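# Fork the loose switch onto the yellow-taped rack rails

## Task

With the fork, carry the switch that is not screwed in and set it on the rack rail pair bearing yellow tape, inserted all the way. The rack is free-standing: it must not tilt beyond a small amount, and at the end it must sit where it was at the start.

## Robot and tools

Robot: a single six-joint arm (Elite, UR-style chain: shoulder pan, shoulder lift, elbow, wrist 1, wrist 2, wrist 3) carrying a rigid steel lifting fork. The fork has no motor or sensor, so no call has a gripper number and no result reports grip. A load stays on only by gravity and friction.

Frame: everything is in the scene frame. Its origin is on the table top under the arm base, +z is up, and +y points left when facing along +x. The arm base sits at (0, 0, 0.094) m and may lean slightly. Printed positions can be off by a few centimetres, more at long reach.

Fork geometry: the tool point (end_effector_position) lies between the two tines, halfway along them, on the load-bearing plane. The blades are 240 mm long, 30 mm wide, 8 mm thick, 110 mm apart, and point along the tool's -y axis; noses are 120 mm from the tool point toward -y, the upright back legs 120 mm toward +y. Load faces look along the tool's -z, so the blades are level when tool +z points straight down. Blades dipping toward the nose let a load slide off. A block about 10 cm long projects from the last joint axis toward the fork's -y and rotates with it. A load makes the tool sag and tilt; compare the reported pose with what you sent and correct.

execute_actions(actions, cameras): actions is a list of actions; each action is a table of up to 15 rows, one row per 1/30 s step, 0.5 s per action; a short table repeats its final row. Each row is six numbers in [-1, 1]: dx, dy, dz, rx, ry, rz. These are offsets of the tool point from the Hand target as it stood when that action began, along scene axes; every row of the action measures from that same start, not from the row before. Scale: 1.0 equals 0.6 m or 180 degrees. rx, ry, rz form one rotation vector, turning about the Hand target position. Repeating an offset in a later action moves further. An empty actions list returns the state plus pictures and extra lines. cameras: a list of names (cam_head_left, cam_head_right, cam_wrist), ["all"], or []; an unknown name invalidates the call.

move(target, speed, blend, blocking, cameras): drives the tool point in a straight line. target is one six-number row in the same offset form and scale, or a list of up to 15 rows; all rows in a list count from the same starting Hand target. speed is m/s, 0.002 to 3.2, default 0.25 (turning limited to twice that in rad/s); one value or one per target. blend in metres rounds corners in a list; 0 stops at each. blocking=false returns after about 0.5 s while the motion continues. The path ignores obstacles; the tool lags and can overshoot, worse when fast or with the arm stretched. Keep paths away from the arm's own base, which can flip the shoulder posture. The result adds a move: line: done (within 3 mm and 2 degrees), off_target, moving, held or fault, plus limits such as paced (command clipped) or held (steps withheld). Neither done nor off_target tells you about contact.

wait(seconds 0 to 10): lets time pass holding the last command; a running move keeps going. stop: brakes a running move, needing some distance. zoom_image(camera, region=[x0, y0, x1, y1]) magnifies part of that camera's newest image, in pixels, at most 504 by 504. read_manual gives licence text only. finished_scene(scene) ends the current scene irreversibly; pass its number.

Controller behaviour: commanded orientation is clipped to within 32 degrees of the measured one each step. Hand target in results is your last command after clipping; new offsets start from it. The tool often rests short of it; waiting does not help, but the next action (even all zeros) re-requests it, and you may add the missing distance. To release a push, command back past the current tool point. Motion trails commands by about 0.15 s; near the first joint axis small tool moves can swing the whole arm. Joint speeds are capped (about 2.09, 2.62, 3.14 rad/s by joint group).

Results: position in metres, orientation as quat_wxyz, linear and angular velocity, Joint positions, joint torques (total drive output including arm weight, with offsets, noise and drift; positive toward larger joint angle). "within noise" means the arm is essentially still.

Faults: the arm halts for 10 s if contact torque reaches a joint limit (N m: 293, 293, 133, 49.8, 49.8, 49.8; a held load counts) or if outside force reaches about 150 N (±25). The arm is stiff, so aiming even slightly beyond a firm contact can trip this. Motor heat from holding loads, stretching or pushing gives MOTOR HOT at 70 °C and a brake stop of 30 to 60 s or more at 85 °C.

Cameras: cam_head_left and cam_head_right (672x504, fixed on one bar beside the table) and cam_wrist (672x504, on the hand). Calibration lines give K, distortion and T_world_to_cam; fixed cameras may have shifted a couple of degrees and millimetres, and accuracy is best near image centre.

Avoid: tipping or displacing the rack, dropping the switch or letting it fall off the table, fast impacts with fixed or heavy objects, hard pushes, and any arm stop. Loose objects may get brief external nudges.

Each tool is called as a command line: name --argument value for each argument, lists and objects as JSON in quotes; but a table of rows of numbers goes row by row, as --pt "numbers of a row", without its own name.

## Session

execute_actions --actions '[]'

Scene clock: 0.00 s.
end_effector_position=(+0.6600, +0.2529, +0.3169) end_effector_quat_wxyz=(+0.049, +0.971, +0.235, +0.002)
Joint positions: [3.144 -1.402 1.911 -2.097 -1.658 1.049]
Joint velocities: within noise
Joint torques (N m): no reading
Hand target: +0.6600, +0.2529, +0.3169; +0.049, +0.971, +0.235, +0.002

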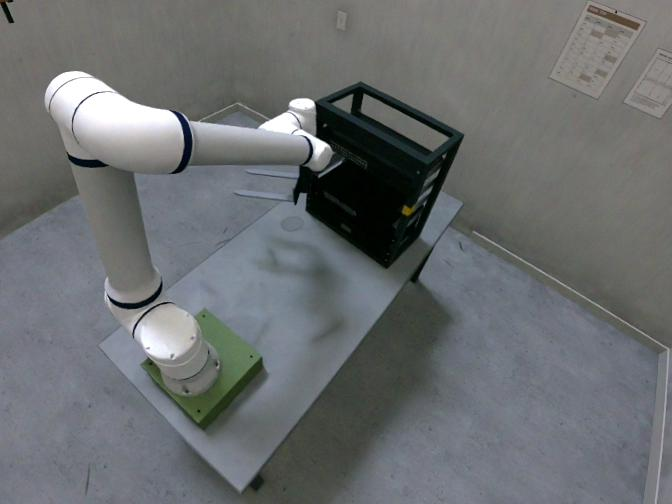

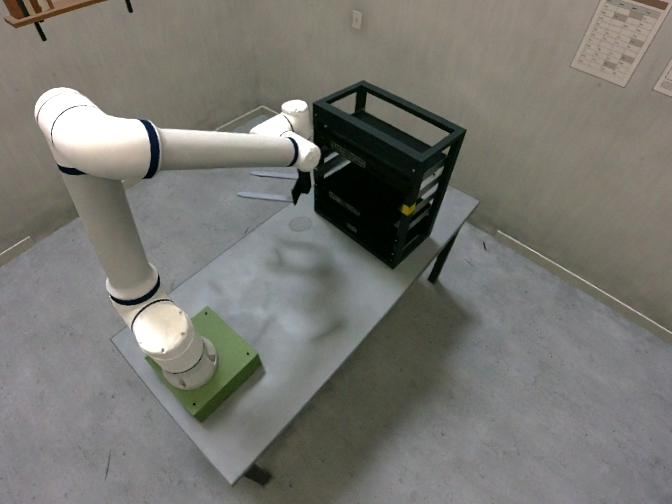

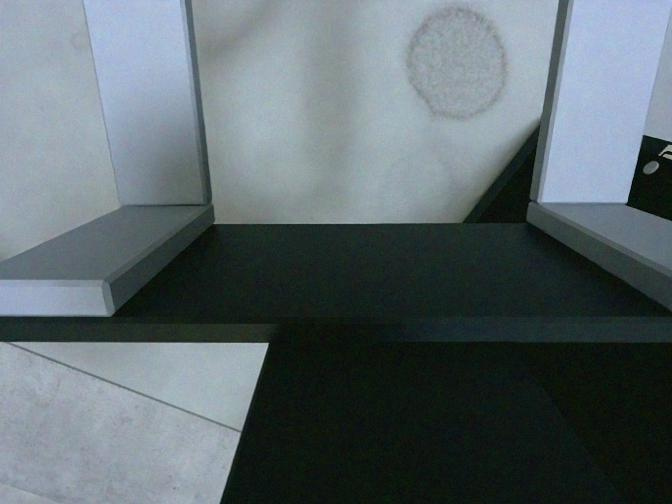

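zoom_image --camera "cam_head_left" --region '[280, 70, 480, 280]'

zoom_image --camera "cam_head_right" --region '[280, 70, 480, 280]'

Scaled by 2.400.

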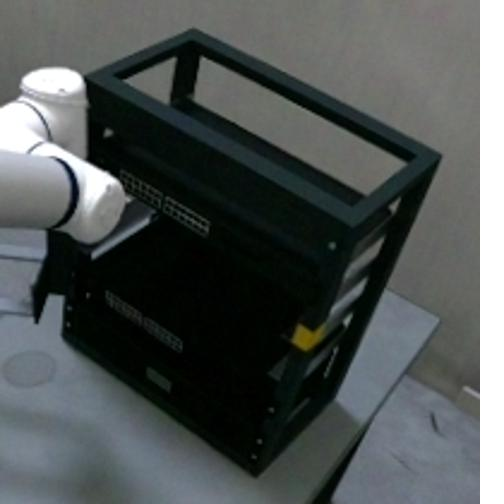

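Scaled by 2.400.

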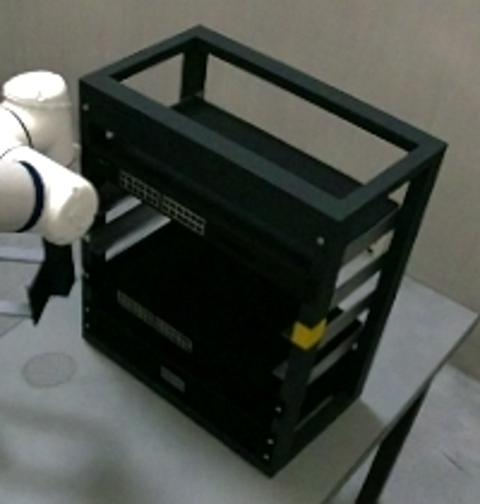

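zoom_image --camera "cam_head_left" --region '[300, 80, 400, 180]'

zoom_image --camera "cam_head_left" --region '[370, 150, 470, 280]'

zoom_image --camera "cam_head_left" --region '[300, 160, 400, 270]'

Scaled by 5.040.

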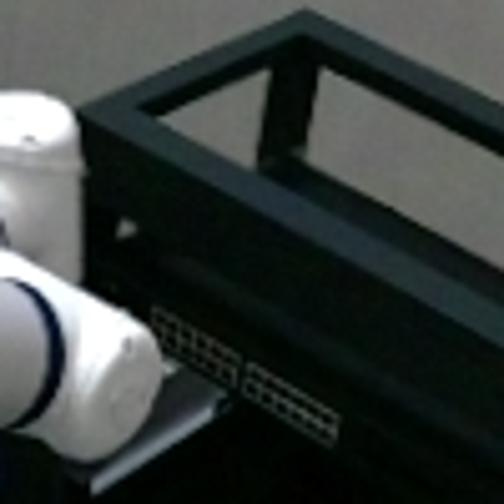

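Scaled by 3.877.

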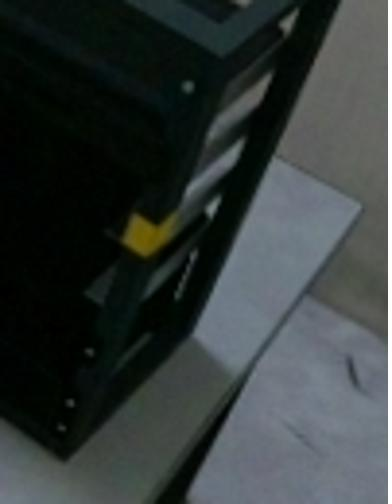

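Scaled by 4.582.

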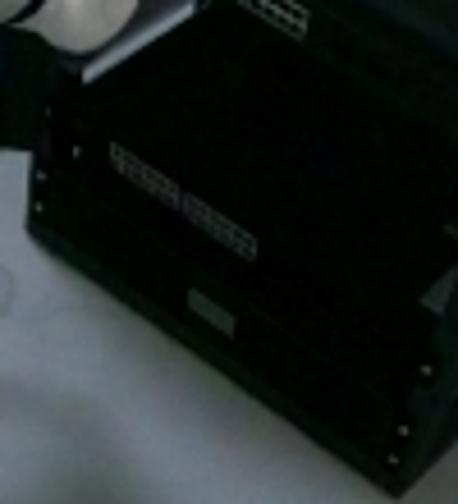

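move --target '[-0.1, -0.4217, 0.2217, 0.0275, -0.0253, -0.651]' --speed 0.5 --cameras '["all"]'

Scene clock: 100.60 s.
end_effector_position=(+0.6000, -0.0001, +0.4499) end_effector_quat_wxyz=(+0.000, +0.707, -0.707, +0.000)
Joint positions: [2.781 -1.999 2.184 -1.741 -1.569 2.735]
Joint torques (N m): [10.33 -32.04 -100.82 -4.96 -1.87 3.52]
Hand target: +0.6000, -0.0001, +0.4499; +0.000, +0.707, -0.707, +0.000
Off the commanded pose: 0.000 m, 0 deg.
move: done
camera_calibration:
cam_wrist: T_world_to_cam=[[-0.0131994, -0.999541, -0.0272811, 0.0296334], [-0.938129, 0.00293738, 0.346273, 0.278407], [-0.346034, 0.0301638, -0.937737, 0.723833], [0, 0, 0, 1]] pos_world=[0.512044, 0.0069684, 0.583169]

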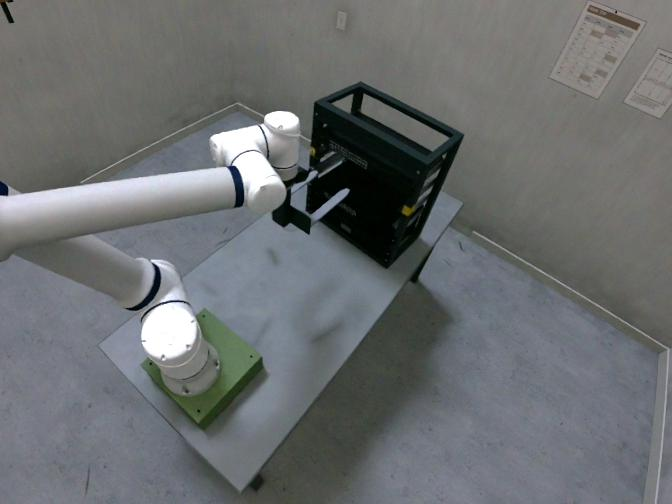

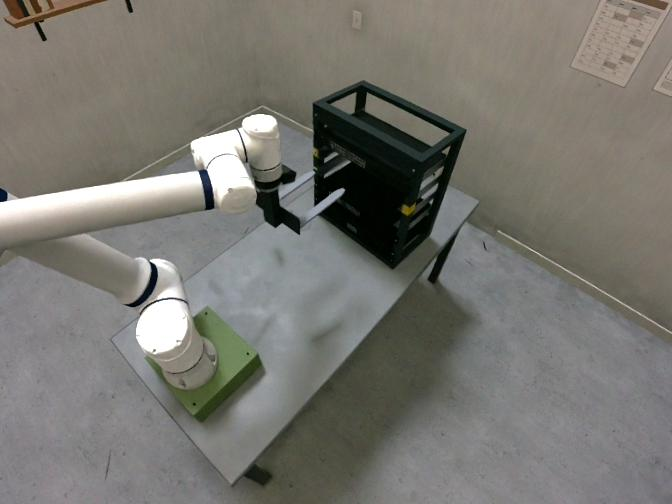

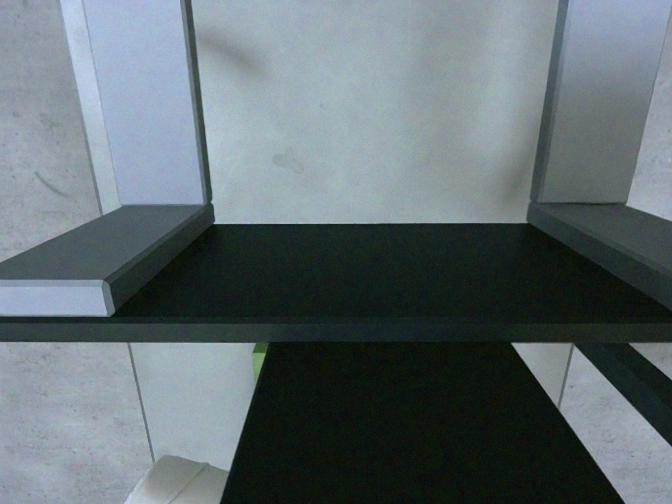

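move --target '[0.0667, 0, 0, 0, -0.5, 0]' --speed 0.5 --cameras '["all"]'

Scene clock: 105.67 s.
end_effector_position=(+0.6400, -0.0001, +0.4499) end_effector_quat_wxyz=(+0.500, -0.500, +0.500, -0.500)
Joint positions: [2.646 -0.818 2.608 -4.917 -1.028 3.141]
Joint torques (N m): [9.59 -50.55 -5.13 -8.24 -2.64 3.41]
Hand target: +0.6400, -0.0001, +0.4499; +0.500, -0.500, +0.500, -0.500
Off the commanded pose: 0.000 m, 0 deg.
move: done
camera_calibration:
cam_wrist: T_world_to_cam=[[0.0273978, -0.999534, -0.0134635, -0.00204151], [-0.346573, 0.00313514, -0.938018, 0.515167], [0.937623, 0.0303657, -0.346326, -0.349856], [0, 0, 0, 1]] pos_world=[0.506632, 0.00696795, 0.362044]

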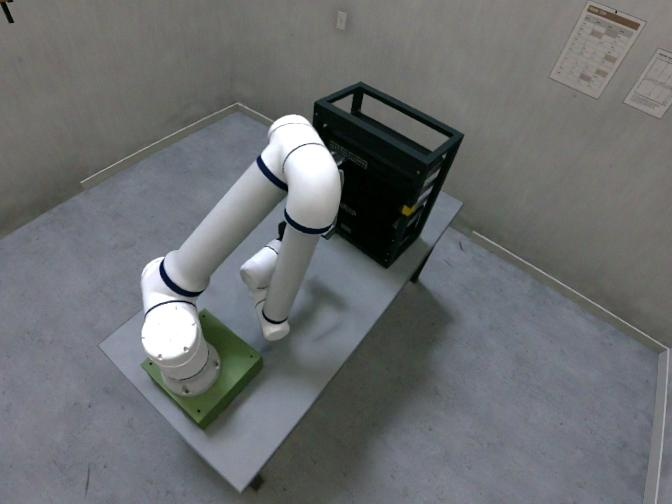

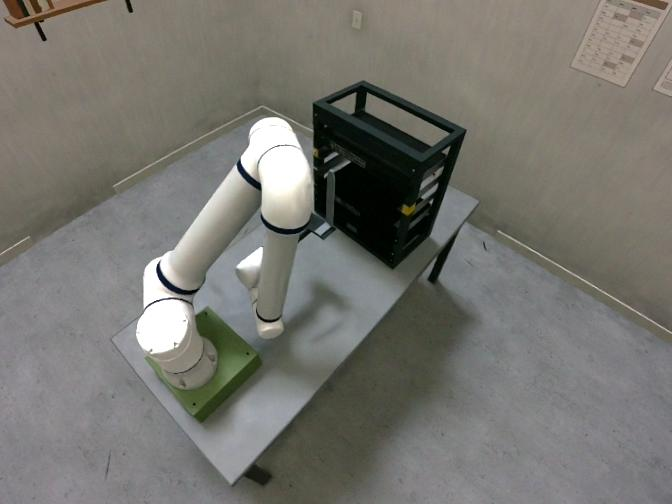

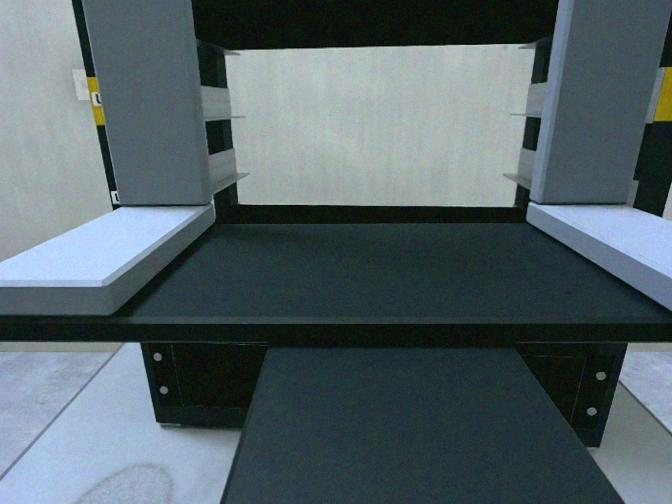

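zoom_image --camera "cam_wrist" --region '[60, 30, 260, 230]'

zoom_image --camera "cam_wrist" --region '[480, 30, 672, 230]'

Scaled by 2.520.

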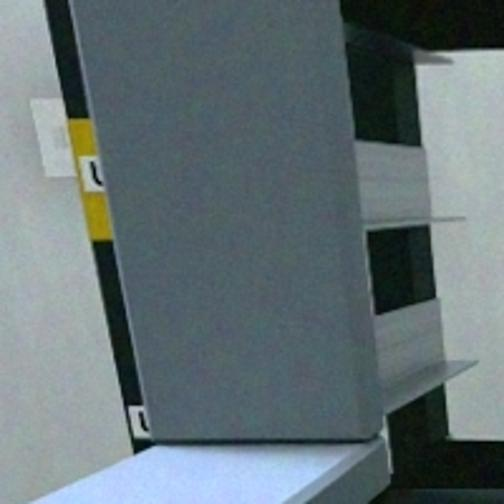

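Scaled by 2.520.

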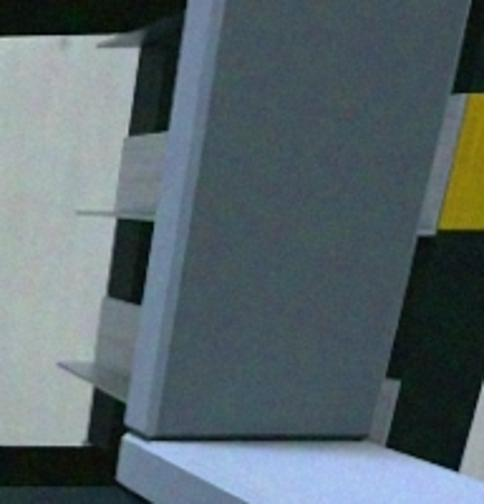

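move --target '[0.0, 0, -0.2, 0, 0.055, 0]' --speed 0.4 --cameras '["cam_wrist"]'

Scene clock: 123.57 s.
end_effector_position=(+0.6410, +0.0002, +0.3910) end_effector_quat_wxyz=(-0.478, +0.521, -0.522, +0.477)
Joint positions: [2.628 -0.697 2.628 -4.952 -1.013 3.086]
Joint torques (N m): [9.18 -81.12 5.01 -4.48 -1.94 3.29]
Hand target: +0.6410, +0.0002, +0.3912; -0.478, +0.521, -0.522, +0.477 (not the last commanded pose)
Off the commanded pose: 0.061 m, 5 deg.
move: held (a check stopped the path); limits=held
pose unreachable: on one or more control steps of this call, first in action 0 (counted from 0), an arm could not follow its commanded pose, so it was not sent that pose on those steps. It may still have moved: this result reports where it is.
cause: moving toward the commanded pose would bring two parts of the arm too close to each other (its base or mounting and another part of the arm, with joints 1 (shoulder pan) to 3 (elbow) between them, 29 mm apart when it was first held).
camera_calibration:
cam_wrist: T_world_to_cam=[[0.0254233, -0.999523, -0.017531, 0.000272957], [-0.428944, 0.00493325, -0.903318, 0.49953], [0.902973, 0.0304851, -0.428614, -0.316814], [0, 0, 0, 1]] pos_world=[0.500338, 0.00746663, 0.315448]
Images, in order (width x height): cam_wrist 672x504.

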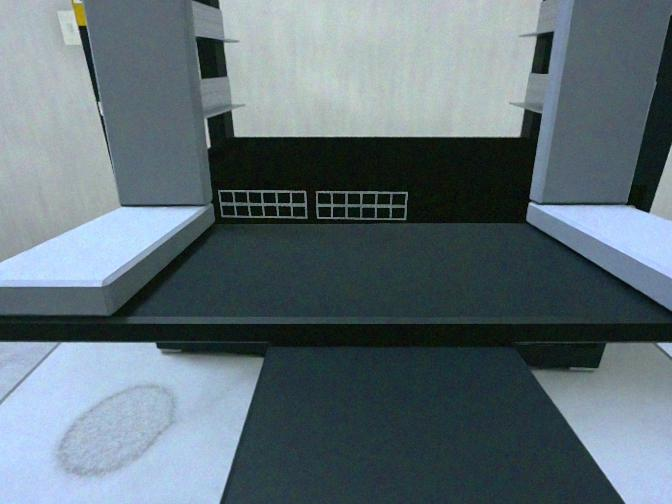

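move --target '[-0.035, 0.333, 0.1, 0, 0.083, 0]' --speed 0.4 --cameras '["cam_wrist"]'

Scene clock: 133.33 s.
end_effector_position=(+0.6200, +0.2000, +0.4512) end_effector_quat_wxyz=(-0.406, +0.579, -0.580, +0.405)
Joint positions: [3.256 -1.234 2.695 -4.239 -1.632 3.174]
Joint torques (N m): [10.36 -64.12 -35.04 -7.34 -2.71 3.49]
Hand target: +0.6200, +0.2000, +0.4512; -0.406, +0.579, -0.580, +0.405
Off the commanded pose: 0.000 m, 0 deg.
move: done
camera_calibration:
cam_wrist: T_world_to_cam=[[0.0201956, -0.99952, -0.023472, 0.207509], [-0.646994, 0.00483282, -0.76248, 0.61549], [0.762228, 0.0305849, -0.646586, -0.0925849], [0, 0, 0, 1]] pos_world=[0.464598, 0.207267, 0.414305]
Images, in order (width x height): cam_wrist 672x504.

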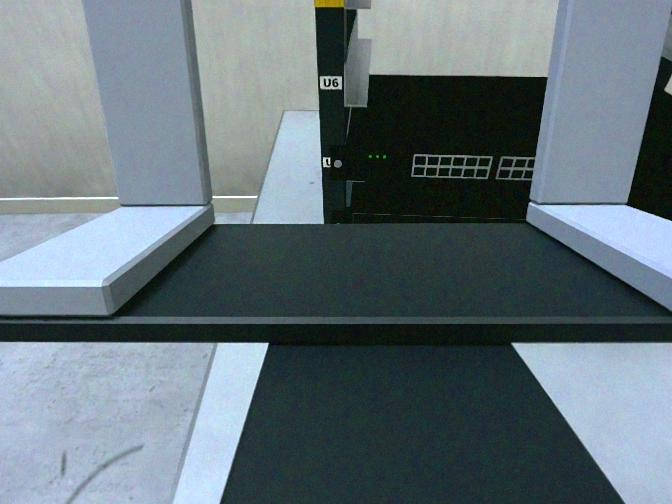

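zoom_image --camera "cam_wrist" --region '[290, 0, 550, 230]'

Scaled by 1.938.

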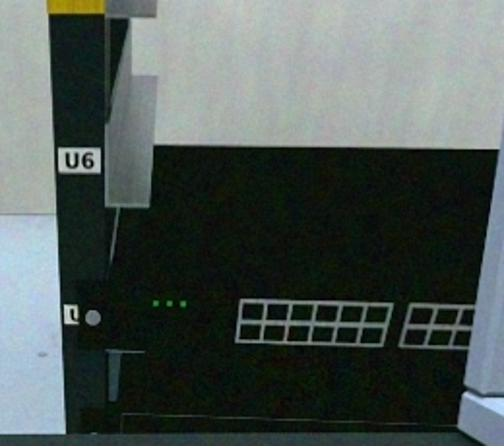

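move --target '[0.0, 0.0, 0.21, 0, -0.111, 0]' --speed 0.4 --cameras '["cam_wrist"]'

zoom_image --camera "cam_wrist" --region '[210, 0, 550, 230]'

Scene clock: 138.57 s.
end_effector_position=(+0.6200, +0.2000, +0.5770) end_effector_quat_wxyz=(+0.500, -0.500, +0.501, -0.499)
Joint positions: [3.249 -1.22 2.567 -4.474 -1.632 3.151]
Joint torques (N m): [-22.16 -68.95 -41.07 -10.11 1.63 -1.85]
Hand target: +0.6200, +0.2000, +0.5772; +0.500, -0.500, +0.501, -0.499
Off the commanded pose: 0.000 m, 0 deg.
move: done
camera_calibration:
cam_wrist: T_world_to_cam=[[0.0268588, -0.999523, -0.0152401, 0.20156], [-0.34829, 0.00493337, -0.937374, 0.627093], [0.937002, 0.0304847, -0.347991, -0.29182], [0, 0, 0, 1]] pos_world=[0.486433, 0.207267, 0.489342]
Images, in order (width x height): cam_wrist 672x504.

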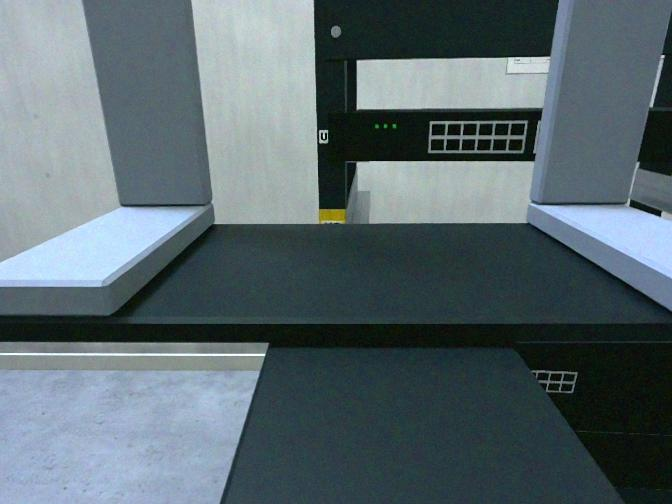

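Scaled by 1.482.

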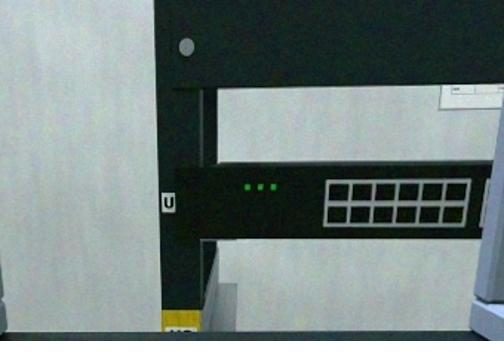

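move --target '[0.0, -0.667, 0.0, 0, 0.0, 0]' --speed 0.4 --cameras '["all"]'

zoom_image --camera "cam_wrist" --region '[190, 0, 550, 230]'

Scene clock: 199.60 s.
end_effector_position=(+0.6200, -0.2000, +0.5772) end_effector_quat_wxyz=(+0.500, -0.500, +0.501, -0.499) end_effector_velocity=(+0.000, -0.001, +0.000) end_effector_angular_velocity=(+0.000, +0.001, +0.001)
Joint positions: [2.158 -1.211 2.566 -4.469 -0.541 3.127]
Joint velocities: [-0.002 -0.001 -0.001 0.005 0.003 -0.002]
Joint torques (N m): [-21.31 -38.23 -35.07 -1.09 1.83 -2.04]
Hand target: +0.6200, -0.2002, +0.5772; +0.500, -0.500, +0.501, -0.499
Off the commanded pose: 0.000 m, 0 deg.
move: done
camera_calibration:
cam_wrist: T_world_to_cam=[[0.0267428, -0.999526, -0.0152814, -0.198172], [-0.34761, 0.00503461, -0.937626, 0.6291], [0.937258, 0.0303867, -0.34731, -0.280127], [0, 0, 0, 1]] pos_world=[0.486532, -0.192733, 0.489541]

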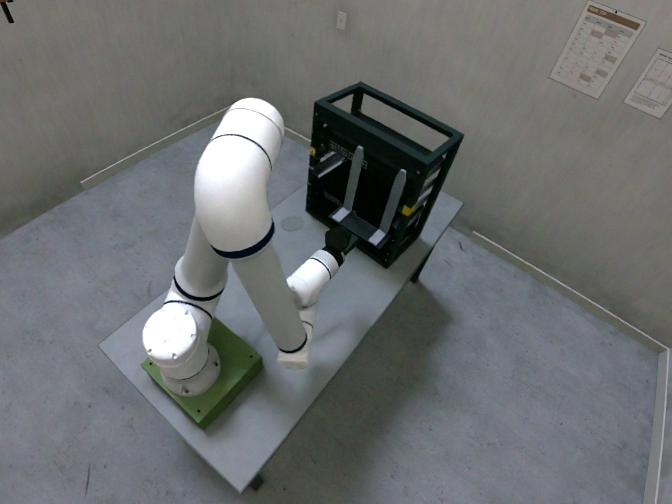

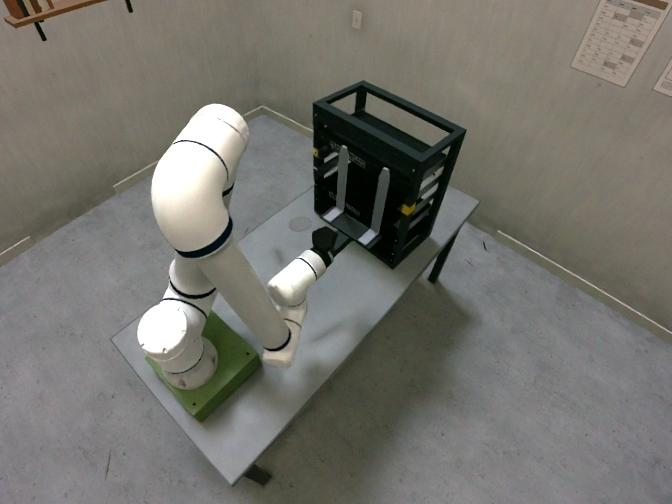

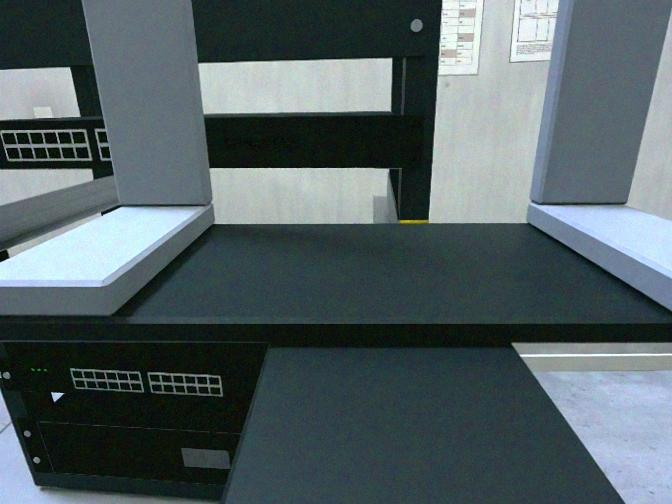

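Scaled by 1.400.

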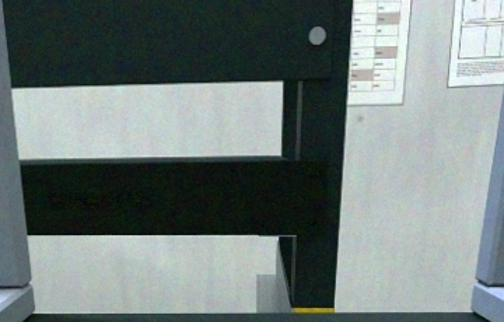

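zoom_image --camera "cam_head_left" --region '[290, 75, 350, 120]'

zoom_image --camera "cam_head_left" --region '[380, 150, 440, 225]'

zoom_image --camera "cam_head_left" --region '[295, 135, 345, 185]'

zoom_image --camera "cam_head_right" --region '[295, 125, 345, 185]'

zoom_image --camera "cam_head_right" --region '[380, 145, 440, 225]'

Scaled by 8.400.

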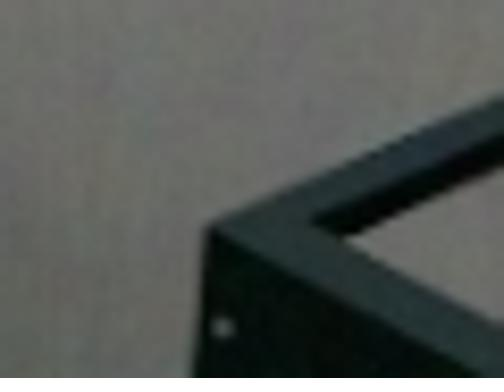

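Scaled by 6.720.

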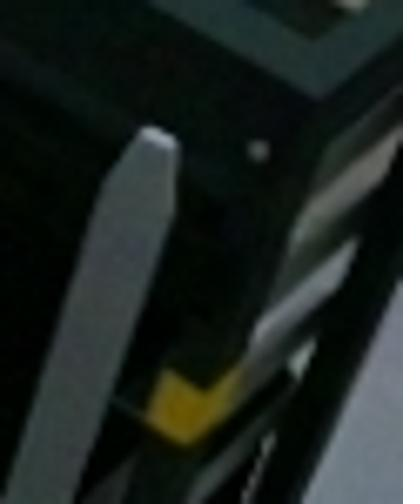

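Scaled by 10.080.

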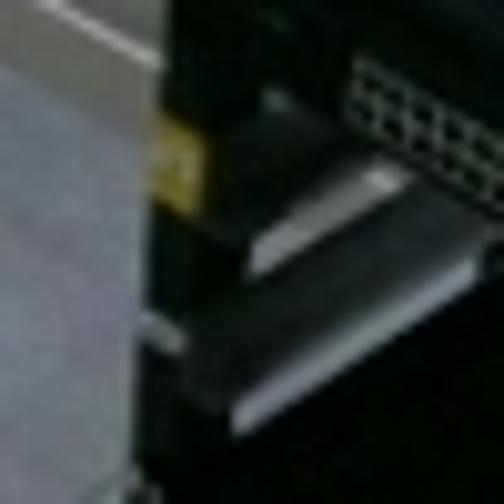

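Scaled by 8.400.

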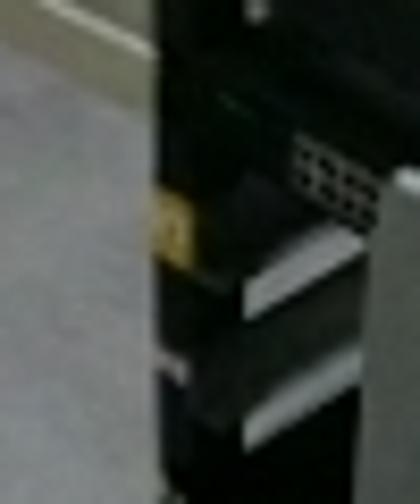

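Scaled by 6.300.

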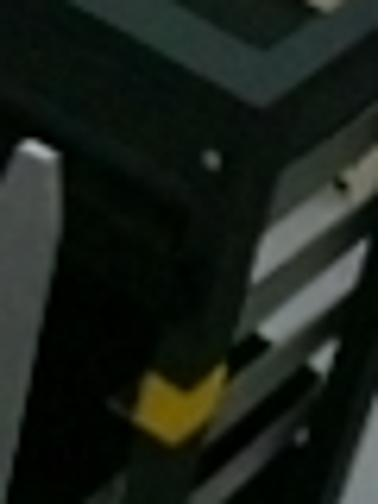

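move --pt "-0.0667 0.3337 -0.0953 0.017 0.4998 -0.017" --pt "0.1333 0.3203 -0.2953 0.017 0.4998 -0.017" --speed 0.4 --cameras '["all"]'

Scene clock: 299.87 s.
end_effector_position=(+0.6998, -0.0080, +0.4001) end_effector_quat_wxyz=(+0.000, +0.682, -0.731, -0.001)
Joint positions: [2.862 -1.772 2.128 -1.911 -1.569 2.886]
Joint torques (N m): [10.12 -23.84 -97.81 -10.33 -2.13 3.12]
Hand target: +0.7000, -0.0080, +0.4000; +0.000, +0.682, -0.731, -0.001
Off the commanded pose: 0.000 m, 0 deg.
move: done
camera_calibration:
cam_wrist: T_world_to_cam=[[-0.0830621, -0.996182, -0.0268892, 0.070428], [-0.935093, 0.0685832, 0.347704, 0.387201], [-0.344532, 0.0540249, -0.937219, 0.710939], [0, 0, 0, 1]] pos_world=[0.61286, 0.0051952, 0.533568]

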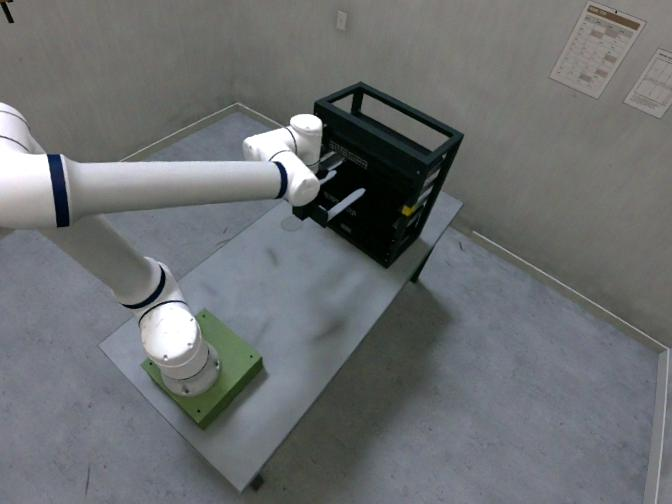

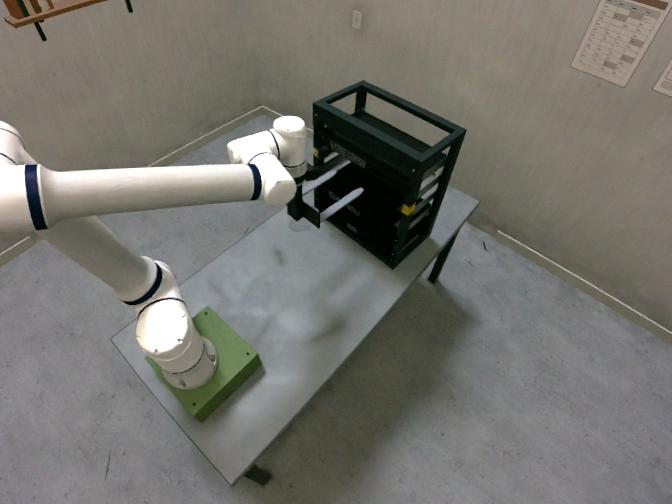

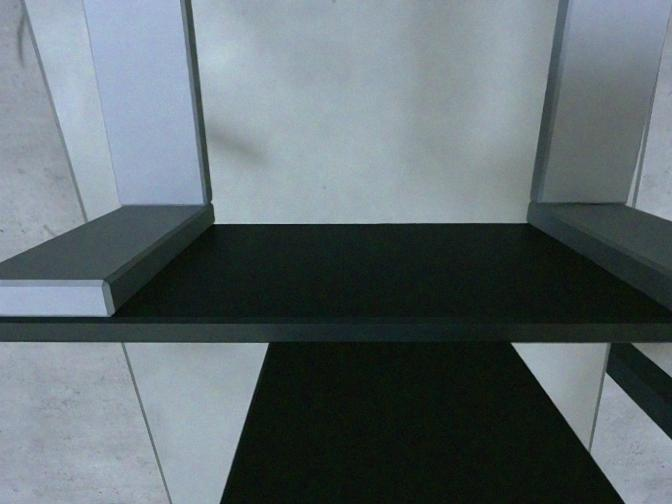

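zoom_image --camera "cam_head_left" --region '[280, 110, 420, 250]'

zoom_image --camera "cam_head_right" --region '[280, 110, 420, 250]'

Scaled by 3.600.

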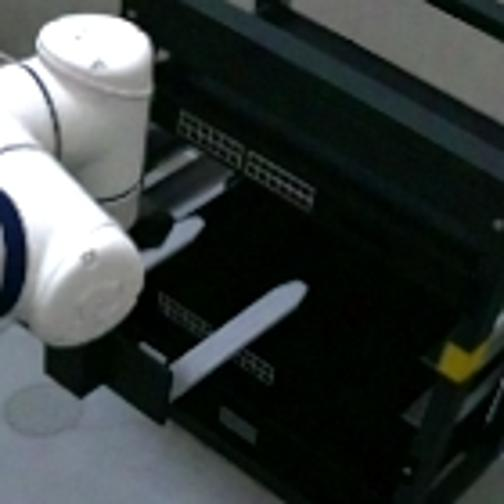

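Scaled by 3.600.

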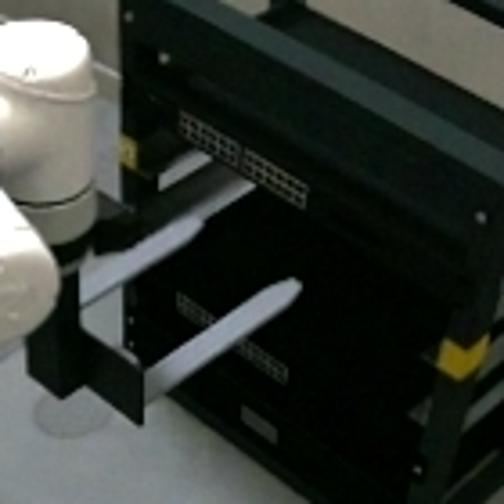

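move --target '[0.3473, -0.0239, -0.0083, 0, 0, 0]' --speed 0.2 --cameras '["all"]'

zoom_image --camera "cam_head_right" --region '[270, 80, 420, 230]'

zoom_image --camera "cam_head_left" --region '[270, 80, 420, 230]'

Scene clock: 366.00 s.
end_effector_position=(+0.9082, -0.0223, +0.3951) end_effector_quat_wxyz=(+0.000, +0.682, -0.731, -0.001)
Joint positions: [2.934 -1.41 1.789 -1.934 -1.567 2.958]
Joint torques (N m): [9.59 -65.34 -97.73 -5.06 -1.94 3.28]
Hand target: +0.9083, -0.0223, +0.3950; +0.000, +0.682, -0.731, -0.001
Off the commanded pose: 0.000 m, 0 deg.
move: done
camera_calibration:
cam_wrist: T_world_to_cam=[[-0.0830621, -0.996182, -0.0268892, 0.0733473], [-0.935093, 0.0685832, 0.347704, 0.584735], [-0.344532, 0.0540249, -0.937219, 0.778698], [0, 0, 0, 1]] pos_world=[0.82116, -0.0091048, 0.528468]

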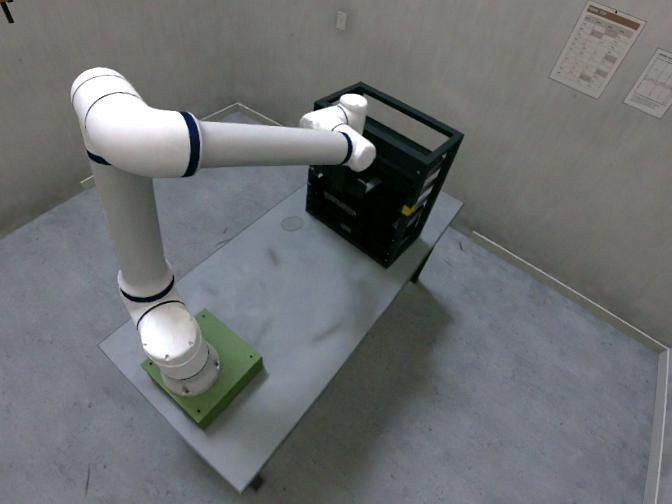

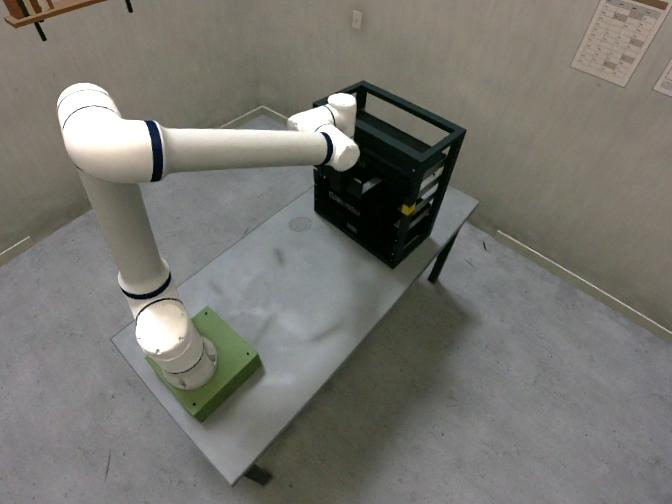

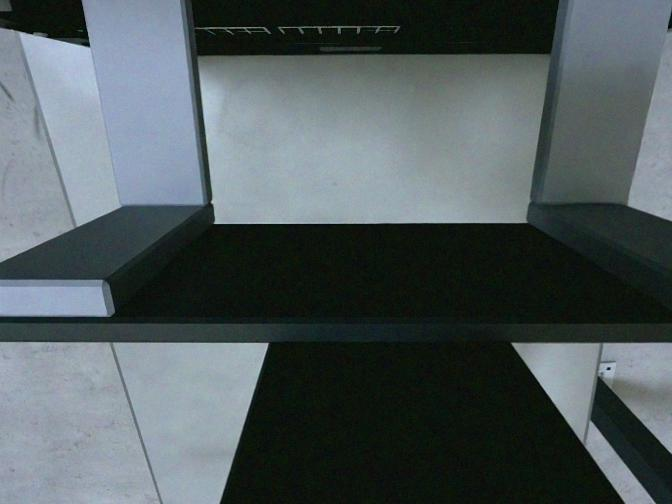

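Scaled by 3.360.

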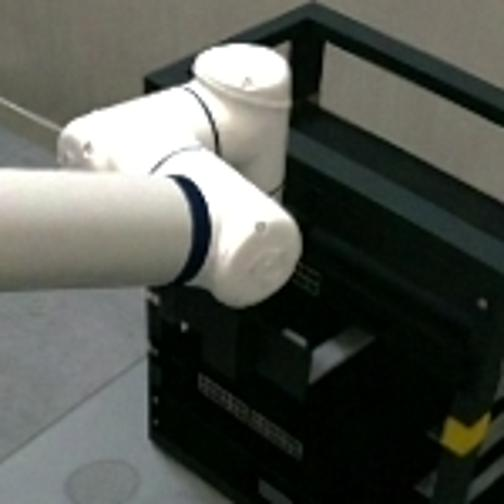

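Scaled by 3.360.

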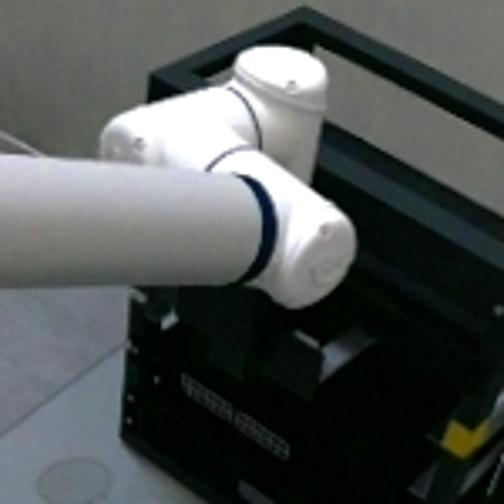

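zoom_image --camera "cam_wrist" --region '[190, 0, 380, 120]'

zoom_image --camera "cam_wrist" --region '[370, 0, 560, 120]'

Scaled by 2.653.

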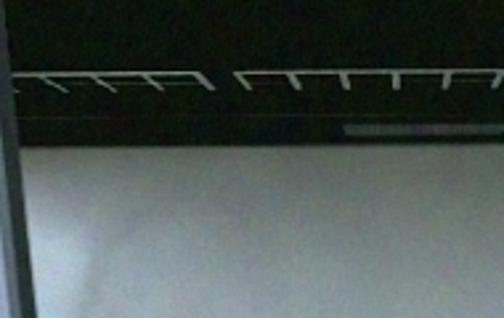

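Scaled by 2.653.

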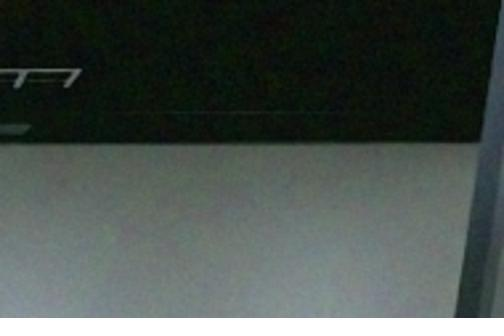

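move --target '[0, 0, 0.0417, 0, 0, -0.0026]' --speed 0.1

move --target '[0, 0, 0.0133, 0, 0, 0]' --speed 0.02

Scene clock: 391.97 s.
end_effector_position=(+0.9083, -0.0223, +0.4199) end_effector_quat_wxyz=(+0.000, +0.679, -0.734, -0.001)
Joint positions: [2.935 -1.424 1.758 -1.89 -1.567 2.967]
Joint torques (N m): [9.36 -93.03 -98.57 -4.76 0.36 3.39]
Hand target: +0.9083, -0.0223, +0.4201; +0.000, +0.679, -0.734, -0.001
Off the commanded pose: 0.000 m, 0 deg.
move: done

Scene clock: 392.73 s.
end_effector_position=(+0.9083, -0.0223, +0.4278) end_effector_quat_wxyz=(+0.000, +0.679, -0.734, -0.001)
Joint positions: [2.935 -1.428 1.748 -1.876 -1.567 2.967]
Joint torques (N m): [4.26 -92.26 -98.3 -5.6 0.4 2.84]
Hand target: +0.9083, -0.0223, +0.4280; +0.000, +0.679, -0.734, -0.001
Off the commanded pose: 0.000 m, 0 deg.
move: done

move --target '[0, 0, 0.0067, 0, 0, 0]' --speed 0.02

move --target '[0, 0, 0.0067, 0, 0, 0]' --speed 0.02

Scene clock: 395.20 s.
end_effector_position=(+0.9083, -0.0223, +0.4319) end_effector_quat_wxyz=(+0.000, +0.679, -0.734, -0.001)
Joint positions: [2.935 -1.43 1.743 -1.869 -1.567 2.967]
Joint torques (N m): [-13.73 -91.03 -98.08 -4.78 -0.06 -1.21]
Hand target: +0.9083, -0.0223, +0.4321; +0.000, +0.679, -0.734, -0.001
Off the commanded pose: 0.000 m, 0 deg.
move: done

Scene clock: 395.90 s.
end_effector_position=(+0.9083, -0.0223, +0.4359) end_effector_quat_wxyz=(+0.000, +0.679, -0.734, -0.001)
Joint positions: [2.935 -1.432 1.738 -1.862 -1.567 2.967]
Joint torques (N m): [-15.78 -90.59 -99.03 -4.6 -0.09 -1.45]
Hand target: +0.9083, -0.0223, +0.4361; +0.000, +0.679, -0.734, -0.001
Off the commanded pose: 0.000 m, 0 deg.
move: done

move --target '[0, 0, 0.0067, 0, 0, 0]' --speed 0.02

move --target '[0, 0, 0.0067, 0, 0, 0]' --speed 0.02 --cameras '["all"]'

Scene clock: 398.27 s.
end_effector_position=(+0.9083, -0.0223, +0.4398) end_effector_quat_wxyz=(+0.000, +0.679, -0.734, -0.001)
Joint positions: [2.935 -1.433 1.733 -1.855 -1.567 2.967]
Joint torques (N m): [-15.61 -106.14 -120.34 -10.71 -0.43 -1.52]
Hand target: +0.9083, -0.0223, +0.4401; +0.000, +0.679, -0.734, -0.001
Off the commanded pose: 0.000 m, 0 deg.
move: done

Scene clock: 398.97 s.
end_effector_position=(+0.9083, -0.0223, +0.4438) end_effector_quat_wxyz=(+0.000, +0.679, -0.734, -0.001)
Joint positions: [2.935 -1.435 1.728 -1.848 -1.567 2.967]
Joint torques (N m): [-17.05 -126.78 -144.29 -18.97 0.05 -1.56]
Hand target: +0.9083, -0.0223, +0.4441; +0.000, +0.679, -0.734, -0.001
Off the commanded pose: 0.000 m, 0 deg.
move: done
camera_calibration:
cam_wrist: T_world_to_cam=[[-0.0912505, -0.995464, -0.0269224, 0.0821235], [-0.934441, 0.076249, 0.347858, 0.56742], [-0.344227, 0.0568996, -0.937161, 0.824232], [0, 0, 0, 1]] pos_world=[0.821438, -0.00841266, 0.577268]

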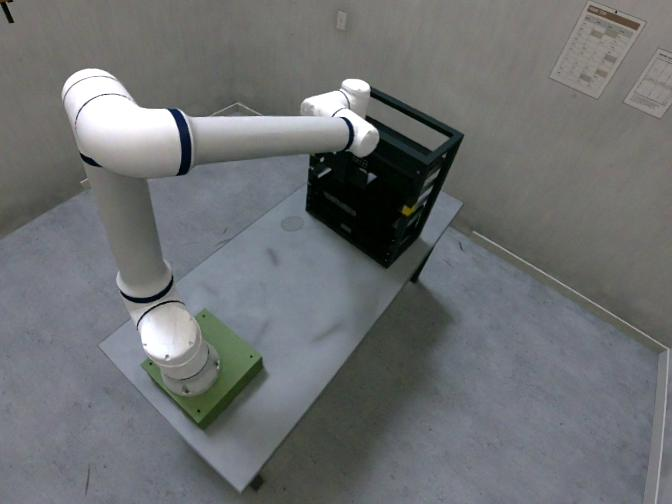

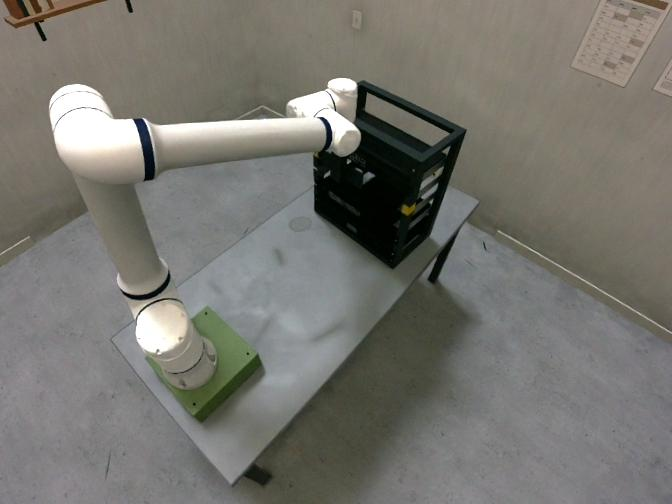

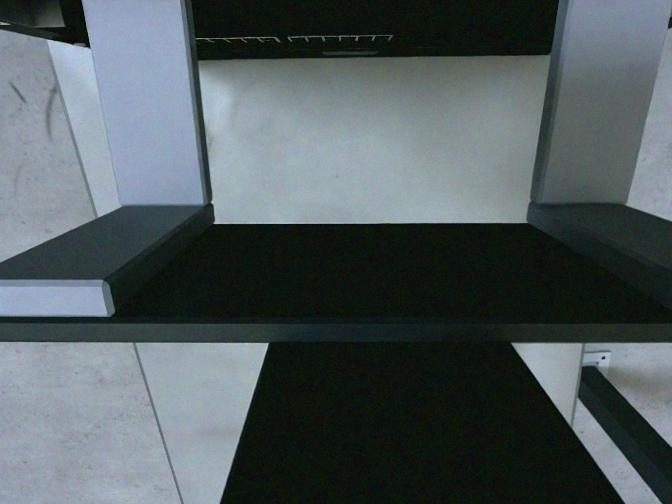

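move --target '[0, 0, 0.005, 0, 0, 0]' --speed 0.02

zoom_image --camera "cam_head_right" --region '[300, 100, 440, 240]'

Scene clock: 405.13 s.
end_effector_position=(+0.9083, -0.0223, +0.4470) end_effector_quat_wxyz=(+0.000, +0.679, -0.734, -0.001)
Joint positions: [2.935 -1.437 1.724 -1.842 -1.567 2.967]
Joint torques (N m): [-17.18 -127.23 -143.77 -18.51 1.8 -1.39]
Hand target: +0.9083, -0.0223, +0.4471; +0.000, +0.679, -0.734, -0.001
Off the commanded pose: 0.000 m, 0 deg.
move: done

Scaled by 3.600.
This view is cut from an older image: the scene may have changed since it was taken.

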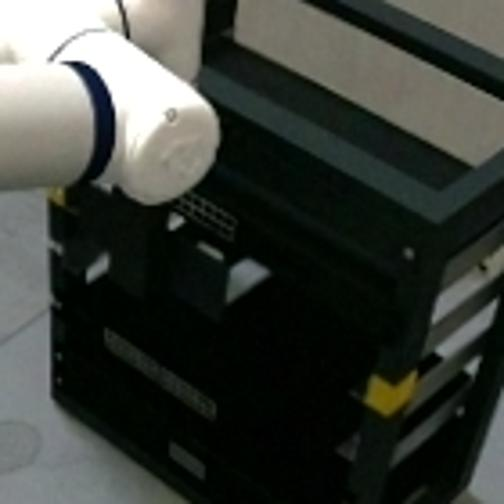

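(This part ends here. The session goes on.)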